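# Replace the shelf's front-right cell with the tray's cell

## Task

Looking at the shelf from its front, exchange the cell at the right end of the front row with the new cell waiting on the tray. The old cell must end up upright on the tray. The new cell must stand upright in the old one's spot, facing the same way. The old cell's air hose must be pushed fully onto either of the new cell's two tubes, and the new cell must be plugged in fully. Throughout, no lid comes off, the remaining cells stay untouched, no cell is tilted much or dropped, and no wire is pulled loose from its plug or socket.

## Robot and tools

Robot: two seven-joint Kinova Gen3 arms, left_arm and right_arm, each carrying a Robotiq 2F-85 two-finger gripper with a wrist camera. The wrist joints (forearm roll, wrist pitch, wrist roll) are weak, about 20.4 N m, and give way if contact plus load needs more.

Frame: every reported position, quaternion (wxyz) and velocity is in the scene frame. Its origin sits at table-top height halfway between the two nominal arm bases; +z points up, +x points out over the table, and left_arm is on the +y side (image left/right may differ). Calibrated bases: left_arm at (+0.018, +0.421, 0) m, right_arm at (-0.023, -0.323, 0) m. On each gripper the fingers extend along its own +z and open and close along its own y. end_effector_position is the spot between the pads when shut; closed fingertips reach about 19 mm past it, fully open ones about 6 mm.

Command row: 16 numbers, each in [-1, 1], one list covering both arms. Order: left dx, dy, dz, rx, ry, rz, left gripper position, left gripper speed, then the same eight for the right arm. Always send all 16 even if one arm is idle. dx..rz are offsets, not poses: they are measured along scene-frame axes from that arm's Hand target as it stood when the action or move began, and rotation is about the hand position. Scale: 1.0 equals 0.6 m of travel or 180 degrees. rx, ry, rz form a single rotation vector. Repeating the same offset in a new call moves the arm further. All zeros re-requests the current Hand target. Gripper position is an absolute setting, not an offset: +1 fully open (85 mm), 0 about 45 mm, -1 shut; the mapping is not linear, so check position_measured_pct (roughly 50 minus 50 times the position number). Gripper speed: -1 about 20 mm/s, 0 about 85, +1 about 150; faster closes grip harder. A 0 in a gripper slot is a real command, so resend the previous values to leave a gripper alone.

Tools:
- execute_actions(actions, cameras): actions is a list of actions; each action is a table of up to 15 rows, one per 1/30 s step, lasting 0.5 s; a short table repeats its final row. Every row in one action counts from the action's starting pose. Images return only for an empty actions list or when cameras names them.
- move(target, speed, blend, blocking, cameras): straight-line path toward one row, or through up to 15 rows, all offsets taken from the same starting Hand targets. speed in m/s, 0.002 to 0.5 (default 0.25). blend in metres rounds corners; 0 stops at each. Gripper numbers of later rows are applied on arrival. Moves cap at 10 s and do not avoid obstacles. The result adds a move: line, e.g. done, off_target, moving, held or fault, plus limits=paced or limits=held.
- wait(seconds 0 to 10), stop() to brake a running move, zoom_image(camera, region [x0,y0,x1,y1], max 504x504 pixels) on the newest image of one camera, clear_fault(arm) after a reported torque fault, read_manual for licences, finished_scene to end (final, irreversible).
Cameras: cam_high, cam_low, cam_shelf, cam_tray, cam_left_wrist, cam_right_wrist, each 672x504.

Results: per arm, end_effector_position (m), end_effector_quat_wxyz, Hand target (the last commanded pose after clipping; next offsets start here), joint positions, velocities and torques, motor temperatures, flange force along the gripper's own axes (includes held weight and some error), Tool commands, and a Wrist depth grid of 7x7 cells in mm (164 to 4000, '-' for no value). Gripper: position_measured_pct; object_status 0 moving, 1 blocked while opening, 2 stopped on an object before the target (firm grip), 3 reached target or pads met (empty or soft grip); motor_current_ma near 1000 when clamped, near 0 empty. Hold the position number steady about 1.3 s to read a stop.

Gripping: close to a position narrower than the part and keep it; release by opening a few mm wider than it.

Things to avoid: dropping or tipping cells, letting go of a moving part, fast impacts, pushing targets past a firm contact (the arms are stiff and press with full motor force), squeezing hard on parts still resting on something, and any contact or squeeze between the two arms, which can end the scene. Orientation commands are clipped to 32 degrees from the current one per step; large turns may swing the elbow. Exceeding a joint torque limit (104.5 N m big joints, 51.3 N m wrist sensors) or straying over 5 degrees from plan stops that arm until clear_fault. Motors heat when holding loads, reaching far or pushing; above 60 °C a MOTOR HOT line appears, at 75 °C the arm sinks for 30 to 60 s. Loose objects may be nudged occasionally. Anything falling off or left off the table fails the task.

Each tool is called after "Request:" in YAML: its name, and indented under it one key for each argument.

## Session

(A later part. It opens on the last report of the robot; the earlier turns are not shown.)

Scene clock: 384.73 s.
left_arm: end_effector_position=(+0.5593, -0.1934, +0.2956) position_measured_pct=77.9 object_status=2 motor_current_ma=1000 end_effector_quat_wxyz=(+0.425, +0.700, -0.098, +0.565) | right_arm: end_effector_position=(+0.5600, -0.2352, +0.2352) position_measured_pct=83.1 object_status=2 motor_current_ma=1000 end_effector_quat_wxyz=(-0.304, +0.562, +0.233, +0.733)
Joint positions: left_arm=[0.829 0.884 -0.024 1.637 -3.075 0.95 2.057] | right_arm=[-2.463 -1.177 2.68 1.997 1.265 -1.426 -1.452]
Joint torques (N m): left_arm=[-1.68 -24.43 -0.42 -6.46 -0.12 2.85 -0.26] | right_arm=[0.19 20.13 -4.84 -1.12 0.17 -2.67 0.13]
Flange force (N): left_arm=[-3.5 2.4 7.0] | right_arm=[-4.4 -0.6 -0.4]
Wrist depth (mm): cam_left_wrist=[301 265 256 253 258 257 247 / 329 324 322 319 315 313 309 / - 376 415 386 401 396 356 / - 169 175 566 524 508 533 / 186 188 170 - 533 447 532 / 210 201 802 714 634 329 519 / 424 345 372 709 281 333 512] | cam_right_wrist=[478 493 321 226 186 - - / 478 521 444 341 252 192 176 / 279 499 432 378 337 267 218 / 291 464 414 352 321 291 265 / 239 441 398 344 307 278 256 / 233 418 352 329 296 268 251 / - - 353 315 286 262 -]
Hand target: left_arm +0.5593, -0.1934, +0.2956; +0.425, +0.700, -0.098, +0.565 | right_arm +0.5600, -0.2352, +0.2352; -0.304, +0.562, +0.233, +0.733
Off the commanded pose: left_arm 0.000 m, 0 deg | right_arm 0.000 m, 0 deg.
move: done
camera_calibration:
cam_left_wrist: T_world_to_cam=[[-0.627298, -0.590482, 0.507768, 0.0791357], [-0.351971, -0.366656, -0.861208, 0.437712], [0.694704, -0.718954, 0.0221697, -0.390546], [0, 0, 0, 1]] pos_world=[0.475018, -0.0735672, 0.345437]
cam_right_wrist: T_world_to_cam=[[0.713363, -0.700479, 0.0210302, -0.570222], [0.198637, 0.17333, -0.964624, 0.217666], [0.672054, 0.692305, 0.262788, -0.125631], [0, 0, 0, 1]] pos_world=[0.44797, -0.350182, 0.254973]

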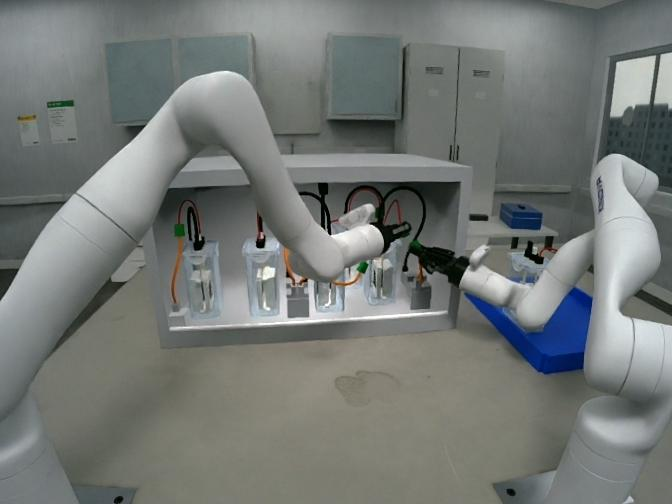

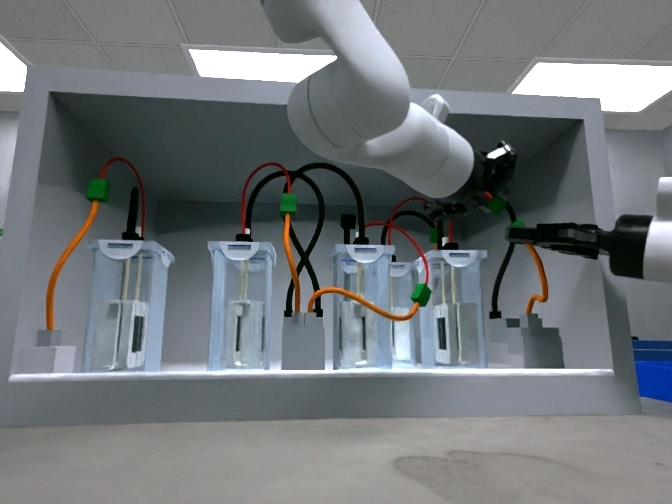

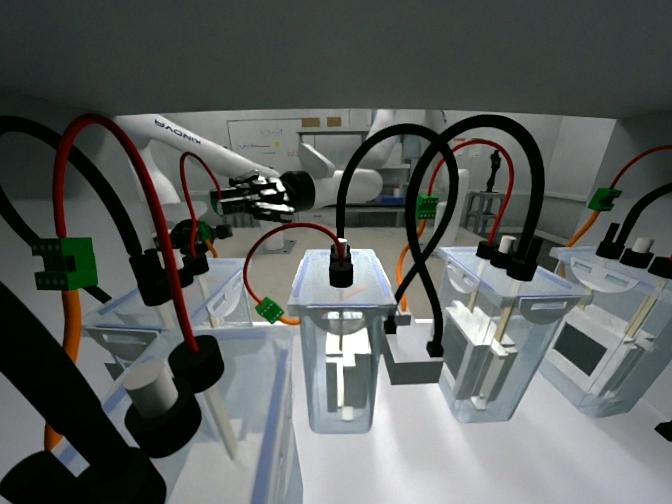

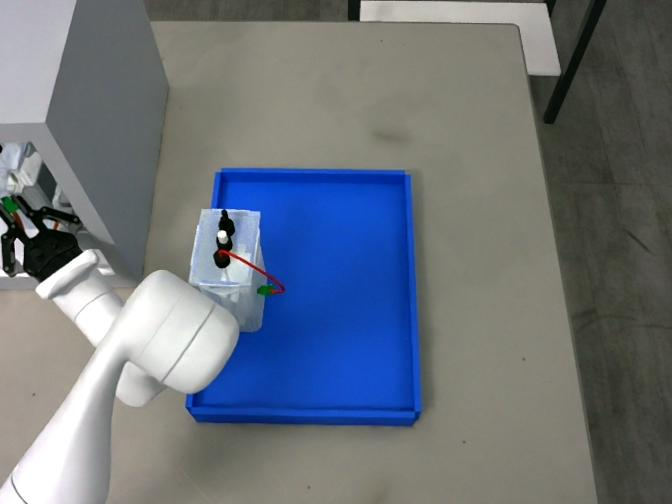

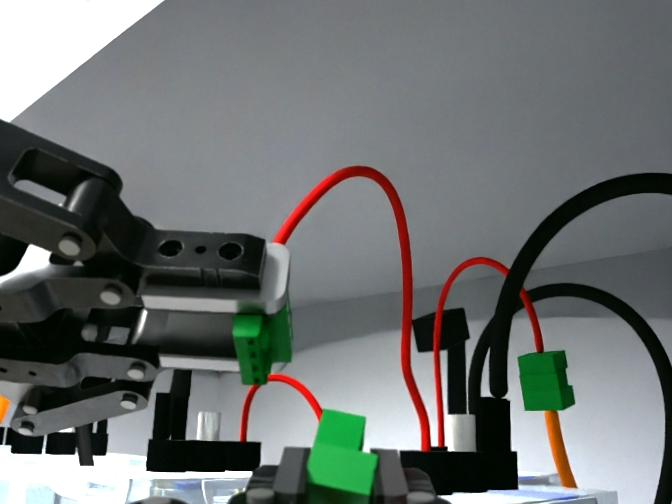

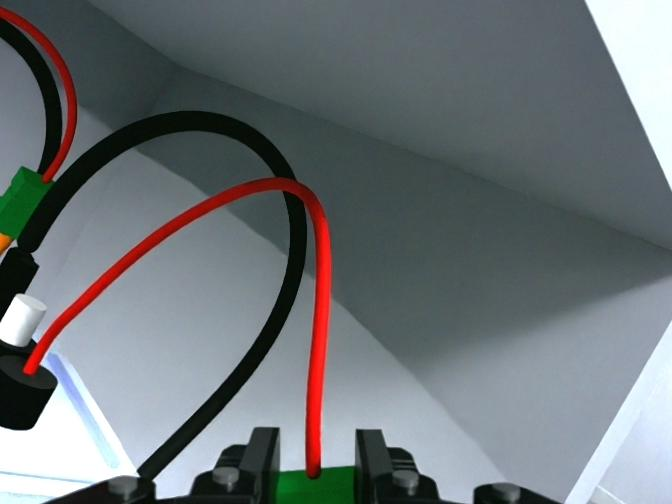

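Request:
move:
  target: [0.0367,-0.0223,-0.0057,0,0,0,-0.7,-0.8,0,0,0,0,0,0,-0.7,-0.9]
  speed: 0.06
  cameras: ["all"]

Request:
zoom_image:
  camera: "cam_left_wrist"
  region: [200, 220, 450, 504]

Request:
zoom_image:
  camera: "cam_low"
  region: [480, 180, 540, 250]

Request:
zoom_image:
  camera: "cam_shelf"
  region: [150, 140, 270, 250]

Request:
zoom_image:
  camera: "cam_tray"
  region: [0, 160, 80, 250]

Scene clock: 394.27 s.
left_arm: end_effector_position=(+0.5813, -0.2068, +0.2922) position_measured_pct=77.9 object_status=2 motor_current_ma=1000 end_effector_quat_wxyz=(+0.425, +0.700, -0.098, +0.565) | right_arm: end_effector_position=(+0.5599, -0.2352, +0.2352) position_measured_pct=83.1 object_status=2 motor_current_ma=1000 end_effector_quat_wxyz=(-0.304, +0.562, +0.233, +0.733)
Joint positions: left_arm=[0.814 0.925 -0.022 1.541 -3.09 0.896 2.062] | right_arm=[-2.463 -1.177 2.68 1.997 1.265 -1.426 -1.452]
Joint torques (N m): left_arm=[-1.71 -25.31 -0.38 -6.85 -0.11 2.85 -0.26] | right_arm=[0.12 20.09 -4.89 -1.09 0.07 -2.66 0.09]
Flange force (N): left_arm=[-3.4 2.3 7.4] | right_arm=[-4.4 -0.6 -0.8]
Wrist depth (mm): cam_left_wrist=[301 265 255 253 259 257 247 / 329 325 322 319 315 314 310 / - 169 392 408 382 397 355 / 168 - 175 490 521 510 533 / 170 170 174 174 - 444 531 / 188 194 193 193 540 330 516 / 429 337 361 705 281 333 511] | cam_right_wrist=[454 482 341 240 193 176 - / 457 496 426 359 273 202 181 / 253 476 410 352 318 276 226 / 502 441 388 331 306 277 254 / 462 420 375 324 292 263 242 / 231 397 336 313 281 253 233 / - 379 320 304 269 247 231]
Hand target: left_arm +0.5813, -0.2068, +0.2922; +0.425, +0.700, -0.098, +0.565 | right_arm +0.5599, -0.2352, +0.2352; -0.304, +0.562, +0.233, +0.733
Off the commanded pose: left_arm 0.000 m, 0 deg | right_arm 0.000 m, 0 deg.
move: done
camera_calibration:
cam_left_wrist: T_world_to_cam=[[-0.627263, -0.590518, 0.50777, 0.086729], [-0.352032, -0.366594, -0.86121, 0.43765], [0.694705, -0.718956, 0.0220697, -0.415355], [0, 0, 0, 1]] pos_world=[0.497018, -0.0869672, 0.342037]
cam_right_wrist: T_world_to_cam=[[0.713363, -0.700479, 0.0210302, -0.570222], [0.198637, 0.17333, -0.964624, 0.217666], [0.672054, 0.692305, 0.262788, -0.125631], [0, 0, 0, 1]] pos_world=[0.44797, -0.350182, 0.254973]

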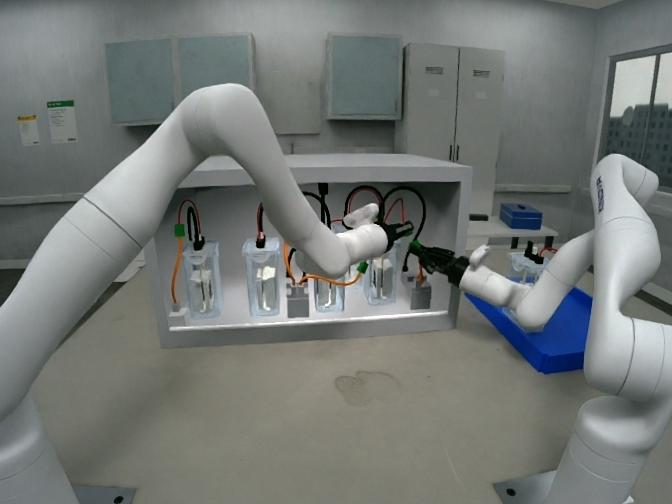

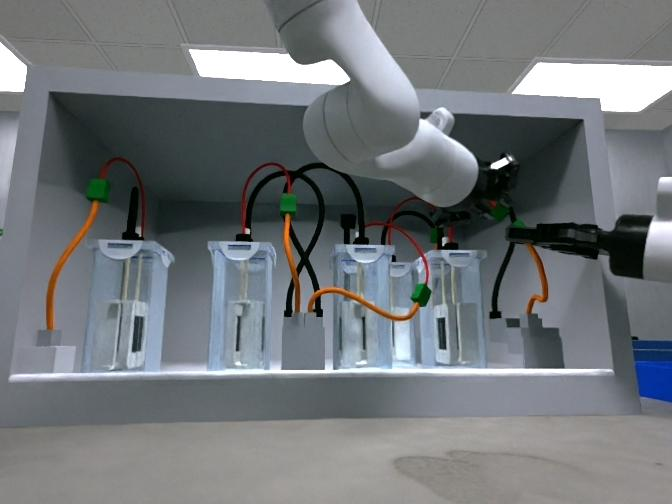

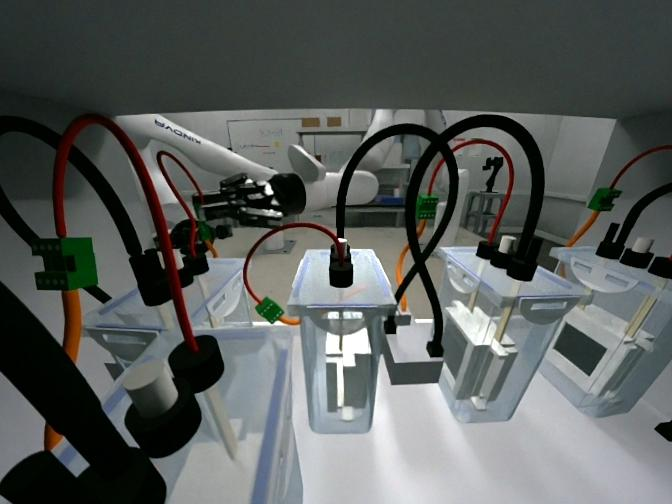

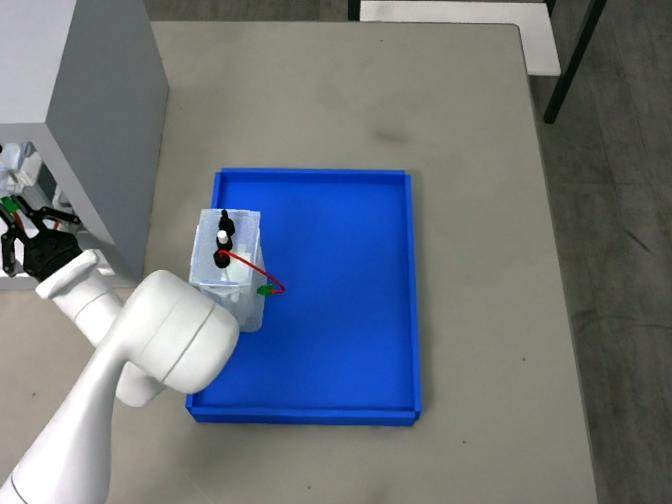

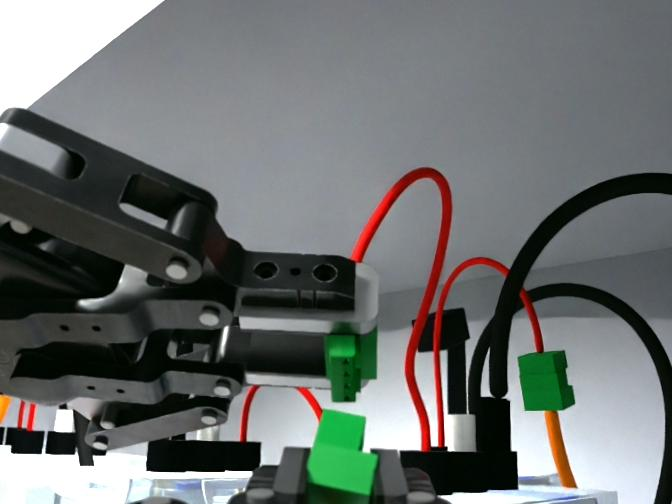

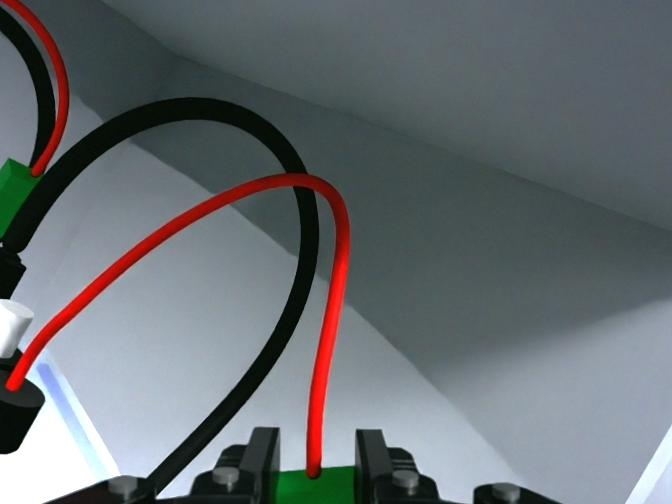

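Scaled by 1.775.

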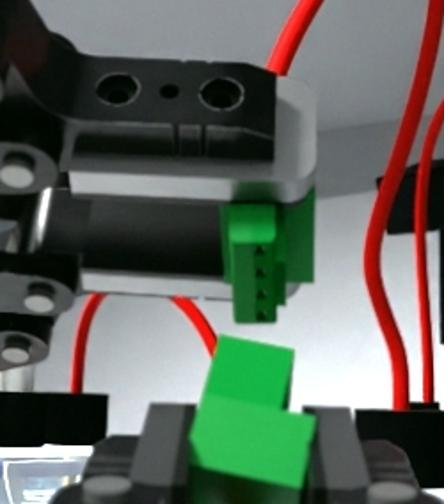

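Scaled by 7.200 from the camera's 672x504 image, which has a finer 960x720 frame.

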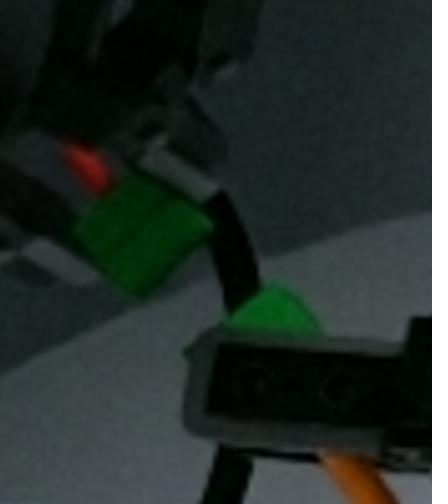

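Scaled by 4.200 from the camera's 672x504 image, which has a finer 960x720 frame.

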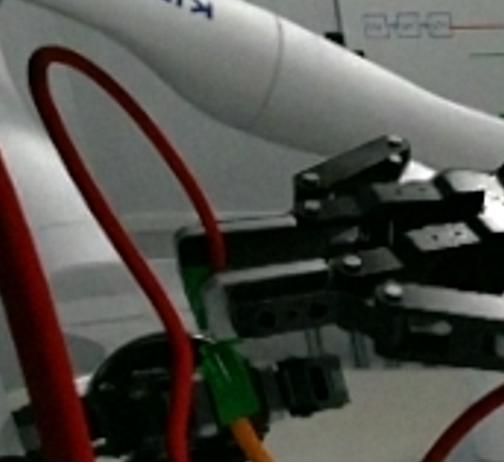

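Scaled by 5.600 from the camera's 672x504 image, which has a finer 960x720 frame.

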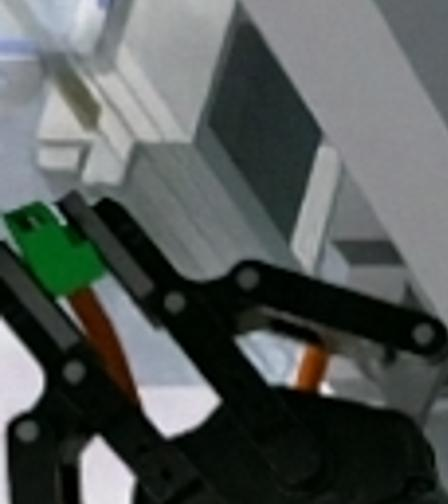

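Request:
zoom_image:
  camera: "cam_left_wrist"
  region: [290, 310, 400, 500]

Scaled by 2.653.

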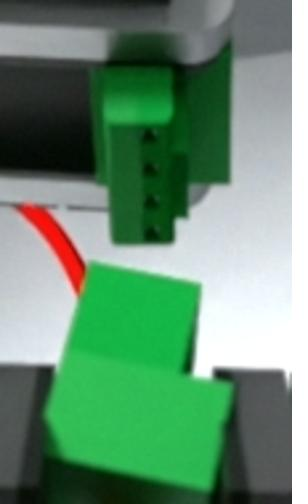

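Request:
zoom_image:
  camera: "cam_tray"
  region: [0, 185, 36, 225]

Request:
zoom_image:
  camera: "cam_shelf"
  region: [180, 205, 225, 255]

Request:
zoom_image:
  camera: "cam_left_wrist"
  region: [270, 400, 410, 504]

Scaled by 12.600 from the camera's 672x504 image, which has a finer 960x720 frame.

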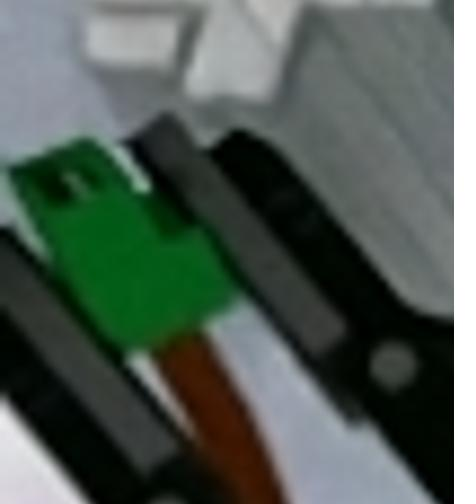

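Scaled by 10.080 from the camera's 672x504 image, which has a finer 960x720 frame.

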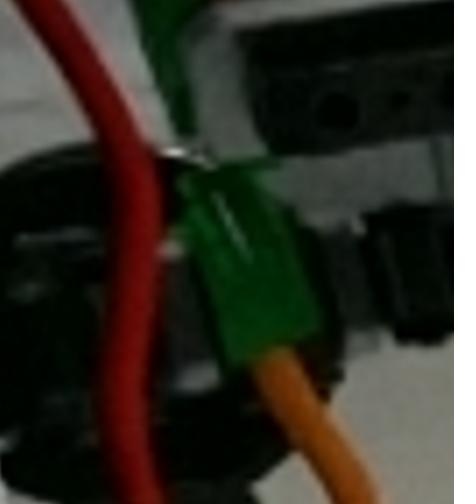

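Scaled by 3.600.

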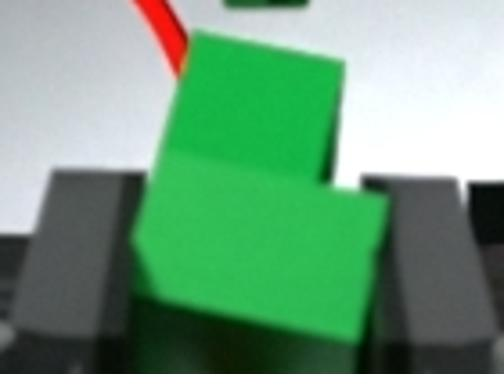

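Request:
move:
  target: [0,0,0,0,0,0,-0.7,-0.8,0,0,0,-0.037,-0.037,0.0195,-0.7,-0.9]
  speed: 0.06
  cameras: ["cam_left_wrist","cam_low","cam_tray","cam_shelf"]

Request:
zoom_image:
  camera: "cam_left_wrist"
  region: [270, 310, 420, 504]

Request:
zoom_image:
  camera: "cam_low"
  region: [480, 180, 540, 250]

Request:
zoom_image:
  camera: "cam_tray"
  region: [0, 185, 36, 225]

Request:
zoom_image:
  camera: "cam_shelf"
  region: [180, 205, 225, 255]

Scene clock: 401.57 s.
left_arm: end_effector_position=(+0.5813, -0.2068, +0.2922) position_measured_pct=77.9 object_status=2 motor_current_ma=1000 end_effector_quat_wxyz=(+0.425, +0.700, -0.098, +0.565) | right_arm: end_effector_position=(+0.5600, -0.2352, +0.2352) position_measured_pct=83.1 object_status=2 motor_current_ma=1000 end_effector_quat_wxyz=(-0.280, +0.528, +0.309, +0.740)
Joint positions: left_arm=[0.814 0.926 -0.022 1.541 -3.09 0.896 2.062] | right_arm=[-2.469 -1.164 2.718 1.904 1.386 -1.423 -1.433]
Joint torques (N m): left_arm=[-1.75 -25.34 -0.4 -6.82 -0.09 2.82 -0.25] | right_arm=[-0.26 20.79 -4.87 -0.99 0.1 -2.83 0.26]
Flange force (N): left_arm=[-3.5 2.3 7.5] | right_arm=[-5.1 1.5 0.2]
Wrist depth (mm): cam_left_wrist=[3219 312 273 262 251 239 231 / 385 339 338 327 309 292 277 / - - 172 410 378 357 339 / 176 175 173 179 496 465 397 / 200 194 196 175 175 530 538 / 445 225 210 195 264 526 514 / 672 346 352 710 - 295 502] | cam_right_wrist=[454 481 341 240 193 176 - / 455 496 426 358 272 202 181 / 253 476 413 351 318 276 226 / 502 441 388 330 305 277 253 / 464 419 376 324 292 264 242 / 232 398 337 314 281 254 233 / - 379 320 304 270 247 231]
Hand target: left_arm +0.5813, -0.2068, +0.2922; +0.425, +0.700, -0.098, +0.565 | right_arm +0.5600, -0.2352, +0.2352; -0.280, +0.528, +0.309, +0.740
Off the commanded pose: left_arm 0.000 m, 0 deg | right_arm 0.000 m, 0 deg.
move: done
camera_calibration:
cam_left_wrist: T_world_to_cam=[[-0.627263, -0.590518, 0.50777, 0.086729], [-0.352032, -0.366594, -0.86121, 0.43765], [0.694705, -0.718956, 0.0220697, -0.415355], [0, 0, 0, 1]] pos_world=[0.497018, -0.0869672, 0.342037]
Images, in order (width x height): cam_low 672x504, cam_shelf 672x504, cam_tray 672x504, cam_left_wrist 672x504.

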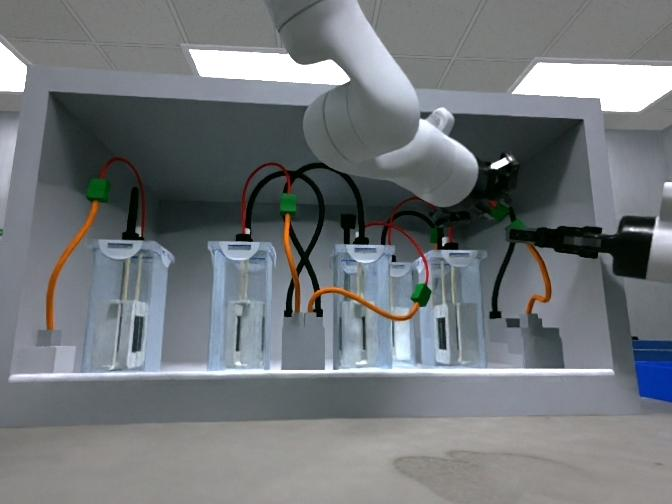

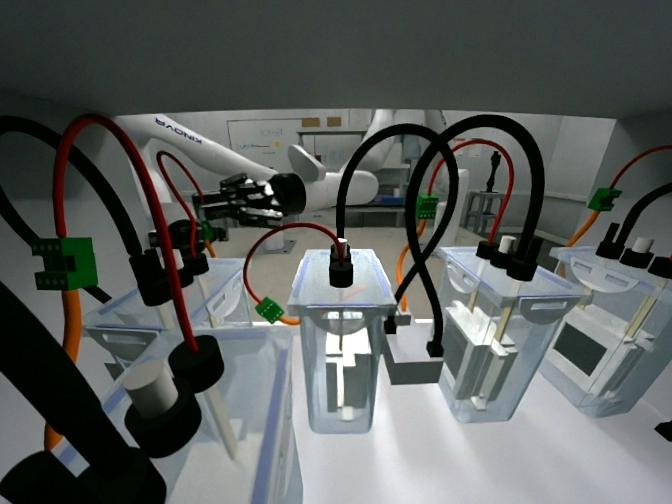

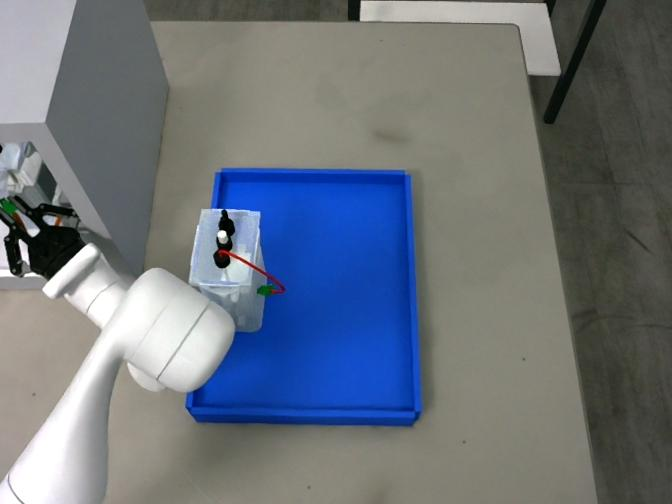

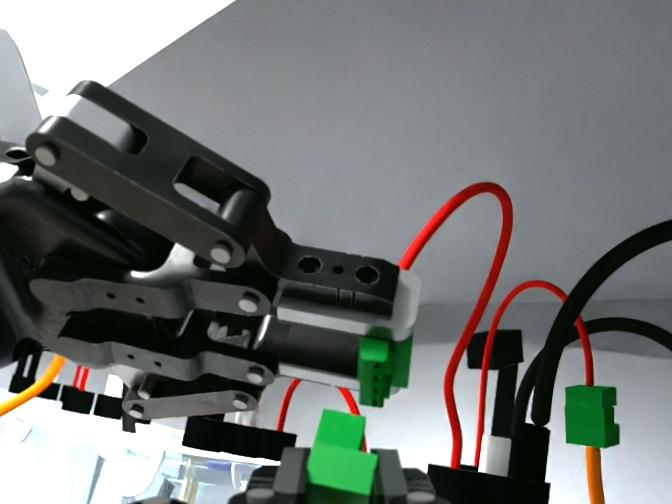

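Scaled by 2.598.

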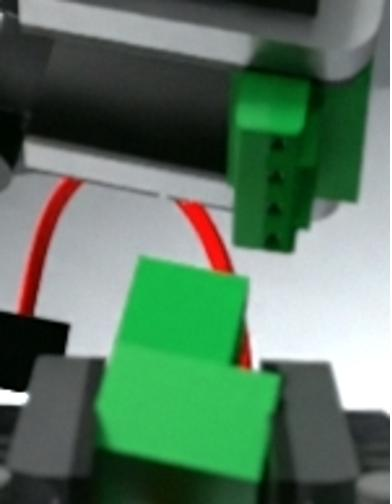

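Scaled by 7.200 from the camera's 672x504 image, which has a finer 960x720 frame.

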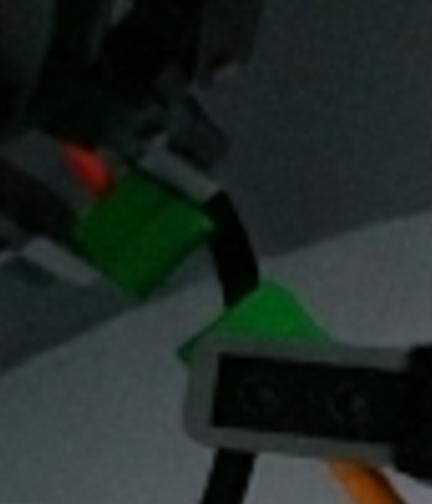

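Scaled by 12.600 from the camera's 672x504 image, which has a finer 960x720 frame.

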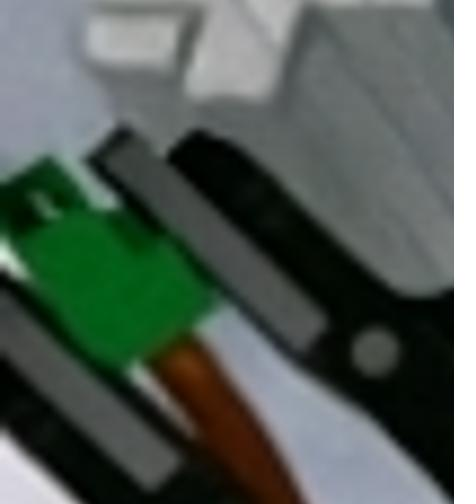

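Scaled by 10.080 from the camera's 672x504 image, which has a finer 960x720 frame.

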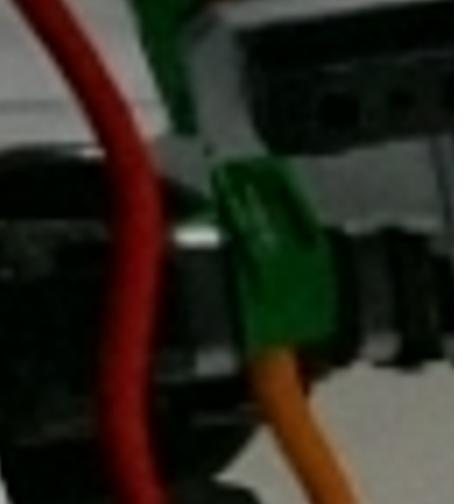

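Request:
move:
  target: [0,0,0,0,0,0,-0.7,-0.8,0,0,0,-0.0172,-0.0172,0.0135,-0.7,-0.9]
  speed: 0.06
  cameras: ["cam_left_wrist","cam_low","cam_tray","cam_shelf"]

Request:
zoom_image:
  camera: "cam_left_wrist"
  region: [270, 310, 420, 504]

Request:
zoom_image:
  camera: "cam_low"
  region: [480, 180, 540, 250]

Request:
zoom_image:
  camera: "cam_tray"
  region: [0, 185, 36, 225]

Request:
zoom_image:
  camera: "cam_shelf"
  region: [180, 205, 225, 255]

Scene clock: 403.50 s.
left_arm: end_effector_position=(+0.5813, -0.2068, +0.2922) position_measured_pct=77.9 object_status=2 motor_current_ma=1000 end_effector_quat_wxyz=(+0.425, +0.700, -0.098, +0.565) | right_arm: end_effector_position=(+0.5600, -0.2352, +0.2351) position_measured_pct=83.1 object_status=2 motor_current_ma=1000 end_effector_quat_wxyz=(-0.272, +0.509, +0.348, +0.739)
Joint positions: left_arm=[0.814 0.926 -0.022 1.541 -3.09 0.896 2.062] | right_arm=[-2.474 -1.157 2.735 1.847 1.455 -1.425 -1.442]
Joint torques (N m): left_arm=[-1.73 -25.33 -0.39 -6.84 -0.13 2.83 -0.27] | right_arm=[-0.58 20.96 -4.93 -1.12 -0.06 -2.65 0.31]
Flange force (N): left_arm=[-3.5 2.4 7.4] | right_arm=[-4.9 2.4 -0.4]
Wrist depth (mm): cam_left_wrist=[242 369 300 269 253 237 223 / 236 382 336 334 310 285 266 / 177 - 172 408 388 345 321 / 187 180 175 176 484 461 394 / 211 201 199 178 173 572 391 / 581 371 219 322 183 514 516 / 606 343 318 737 661 420 306] | cam_right_wrist=[455 481 340 240 193 176 - / 457 497 424 358 273 202 181 / 253 475 413 351 318 276 226 / 503 441 388 330 305 277 253 / 462 419 376 324 291 263 242 / 231 398 337 313 282 254 233 / - 379 320 304 270 247 231]
Hand target: left_arm +0.5813, -0.2068, +0.2922; +0.425, +0.700, -0.098, +0.565 | right_arm +0.5600, -0.2352, +0.2351; -0.272, +0.509, +0.348, +0.739
Off the commanded pose: left_arm 0.000 m, 0 deg | right_arm 0.000 m, 0 deg.
move: done
camera_calibration:
cam_left_wrist: T_world_to_cam=[[-0.627263, -0.590518, 0.50777, 0.086729], [-0.352032, -0.366594, -0.86121, 0.43765], [0.694705, -0.718956, 0.0220697, -0.415355], [0, 0, 0, 1]] pos_world=[0.497018, -0.0869672, 0.342037]
Images, in order (width x height): cam_low 672x504, cam_shelf 672x504, cam_tray 672x504, cam_left_wrist 672x504.

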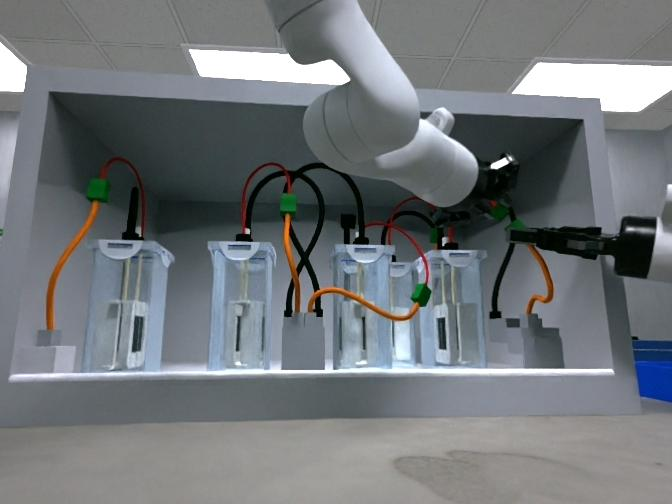

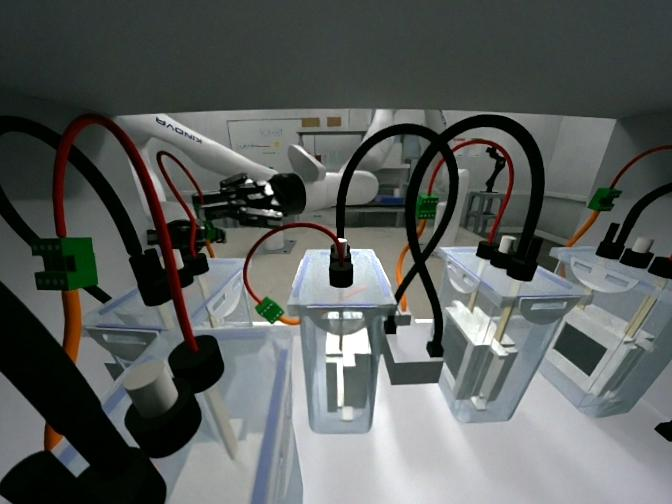

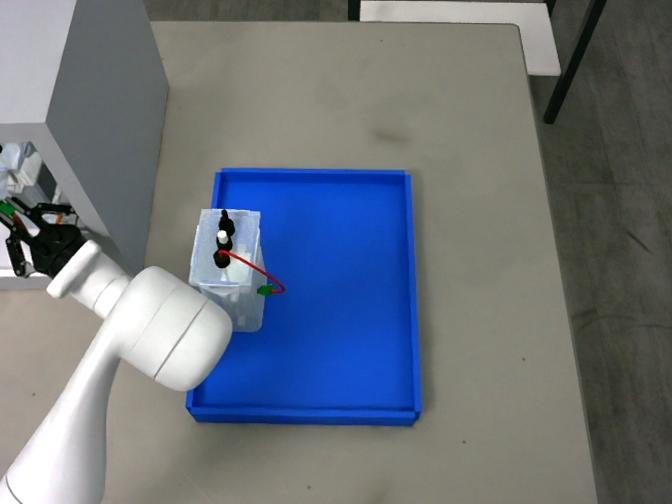

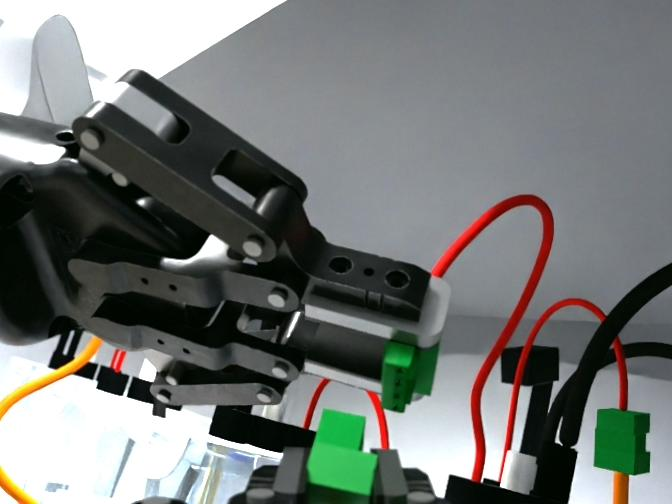

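Scaled by 2.598.

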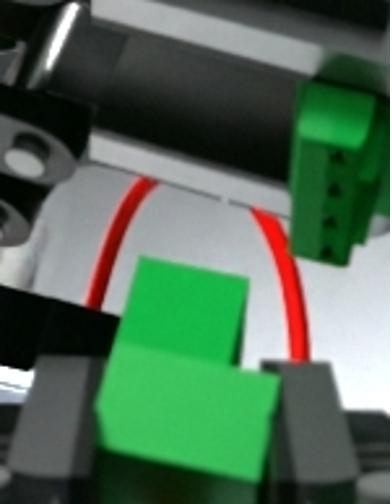

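Scaled by 7.200 from the camera's 672x504 image, which has a finer 960x720 frame.

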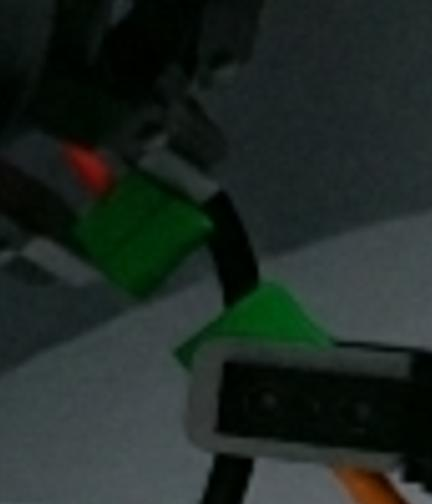

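Scaled by 12.600 from the camera's 672x504 image, which has a finer 960x720 frame.

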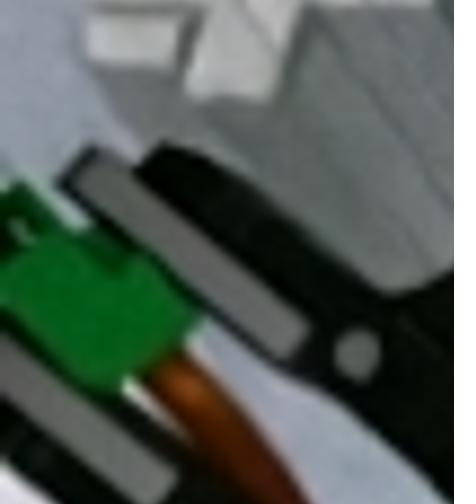

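Scaled by 10.080 from the camera's 672x504 image, which has a finer 960x720 frame.

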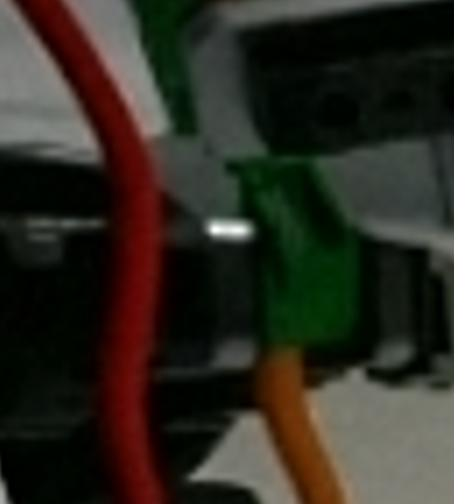

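Request:
move:
  target: [0,0,0,0.0236,-0.0236,0,-0.7,-0.8,0,0,0,0,0,0,-0.7,-0.9]
  speed: 0.06
  cameras: ["cam_left_wrist","cam_low","cam_right_wrist","cam_shelf"]

Request:
zoom_image:
  camera: "cam_left_wrist"
  region: [270, 310, 450, 504]

Request:
zoom_image:
  camera: "cam_low"
  region: [480, 180, 540, 250]

Request:
zoom_image:
  camera: "cam_right_wrist"
  region: [230, 410, 410, 504]

Request:
zoom_image:
  camera: "cam_shelf"
  region: [180, 185, 235, 255]

Scene clock: 405.43 s.
left_arm: end_effector_position=(+0.5813, -0.2068, +0.2922) position_measured_pct=77.9 object_status=2 motor_current_ma=1000 end_effector_quat_wxyz=(+0.395, +0.694, -0.135, +0.586) | right_arm: end_effector_position=(+0.5600, -0.2352, +0.2351) position_measured_pct=83.1 object_status=2 motor_current_ma=1000 end_effector_quat_wxyz=(-0.272, +0.509, +0.348, +0.739)
Joint positions: left_arm=[0.838 0.926 -0.064 1.54 -3.09 0.893 1.991] | right_arm=[-2.474 -1.157 2.735 1.847 1.455 -1.425 -1.442]
Joint torques (N m): left_arm=[-1.7 -25.35 -0.77 -6.88 -0.05 2.87 -0.27] | right_arm=[-0.49 20.95 -4.97 -1.15 -0.09 -2.67 0.24]
Flange force (N): left_arm=[-3.1 2.7 7.3] | right_arm=[-5.0 2.1 -0.4]
Wrist depth (mm): cam_left_wrist=[245 369 300 269 253 237 223 / 240 394 346 334 309 285 265 / 173 - 170 416 388 345 320 / 186 179 173 176 483 450 394 / 215 203 200 176 173 569 390 / 583 448 231 217 187 516 518 / 608 342 318 732 658 420 306] | cam_right_wrist=[457 408 292 221 191 174 - / 469 494 412 340 266 206 183 / 259 472 406 351 312 276 241 / 505 441 393 327 300 269 246 / 479 431 379 323 289 260 238 / 253 408 356 314 281 252 230 / - 388 328 306 270 246 230]
Hand target: left_arm +0.5813, -0.2068, +0.2922; +0.395, +0.694, -0.135, +0.586 | right_arm +0.5600, -0.2352, +0.2351; -0.272, +0.509, +0.348, +0.739
Off the commanded pose: left_arm 0.000 m, 0 deg | right_arm 0.000 m, 0 deg.
move: done
camera_calibration:
cam_left_wrist: T_world_to_cam=[[-0.661596, -0.624722, 0.414745, 0.126781], [-0.286243, -0.300809, -0.909714, 0.427202], [0.693077, -0.720581, 0.0201919, -0.414126], [0, 0, 0, 1]] pos_world=[0.493183, -0.0907025, 0.344412]
cam_right_wrist: T_world_to_cam=[[0.757117, -0.600022, 0.258356, -0.62685], [0.350979, 0.0400538, -0.935526, 0.0941288], [0.550988, 0.79898, 0.24092, -0.0276131], [0, 0, 0, 1]] pos_world=[0.456776, -0.357832, 0.256663]
Images, in order (width x height): cam_low 672x504, cam_shelf 672x504, cam_left_wrist 672x504, cam_right_wrist 672x504.

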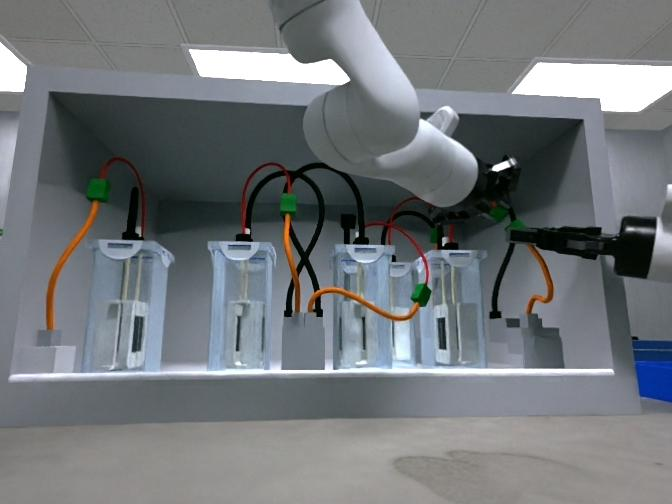

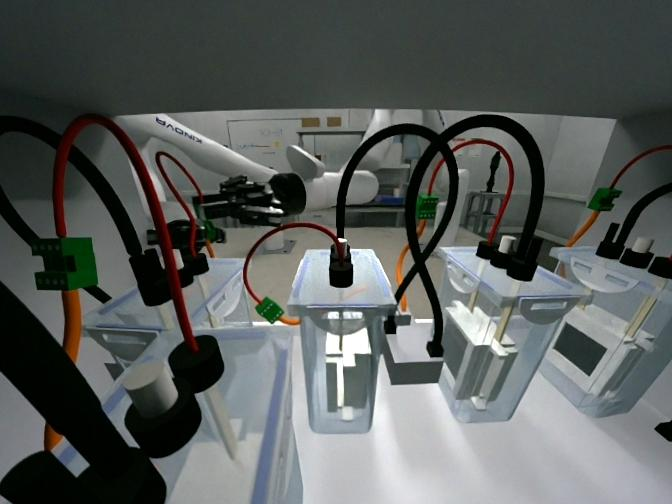

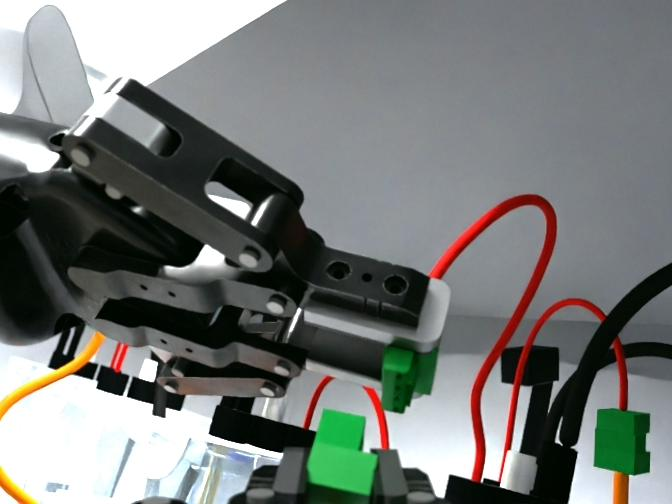

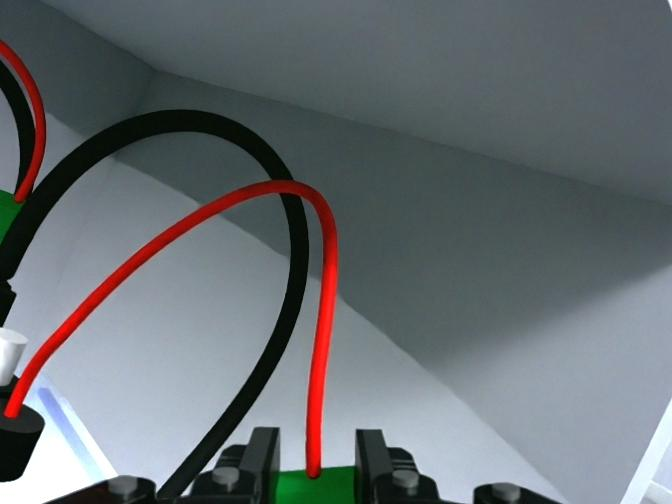

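Scaled by 2.598.

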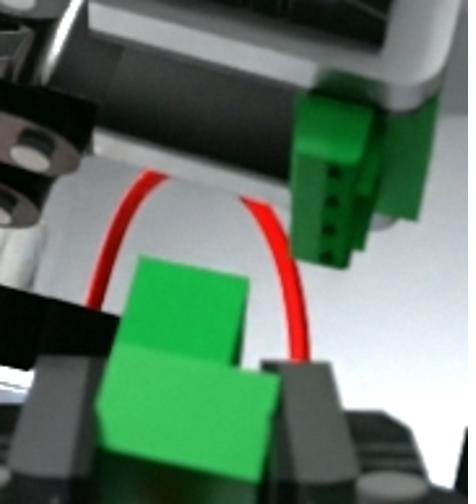

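Scaled by 7.200 from the camera's 672x504 image, which has a finer 960x720 frame.

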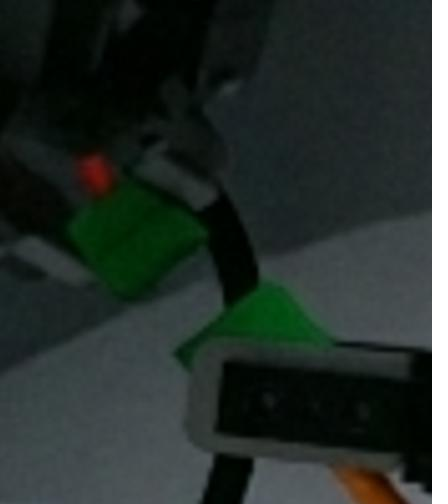

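Scaled by 2.800.

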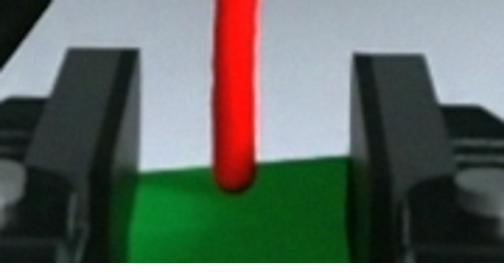

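Scaled by 7.200 from the camera's 672x504 image, which has a finer 960x720 frame.

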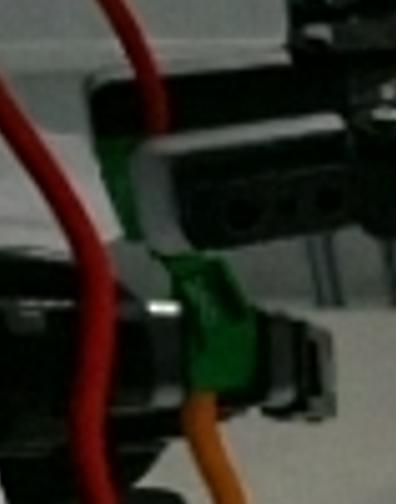

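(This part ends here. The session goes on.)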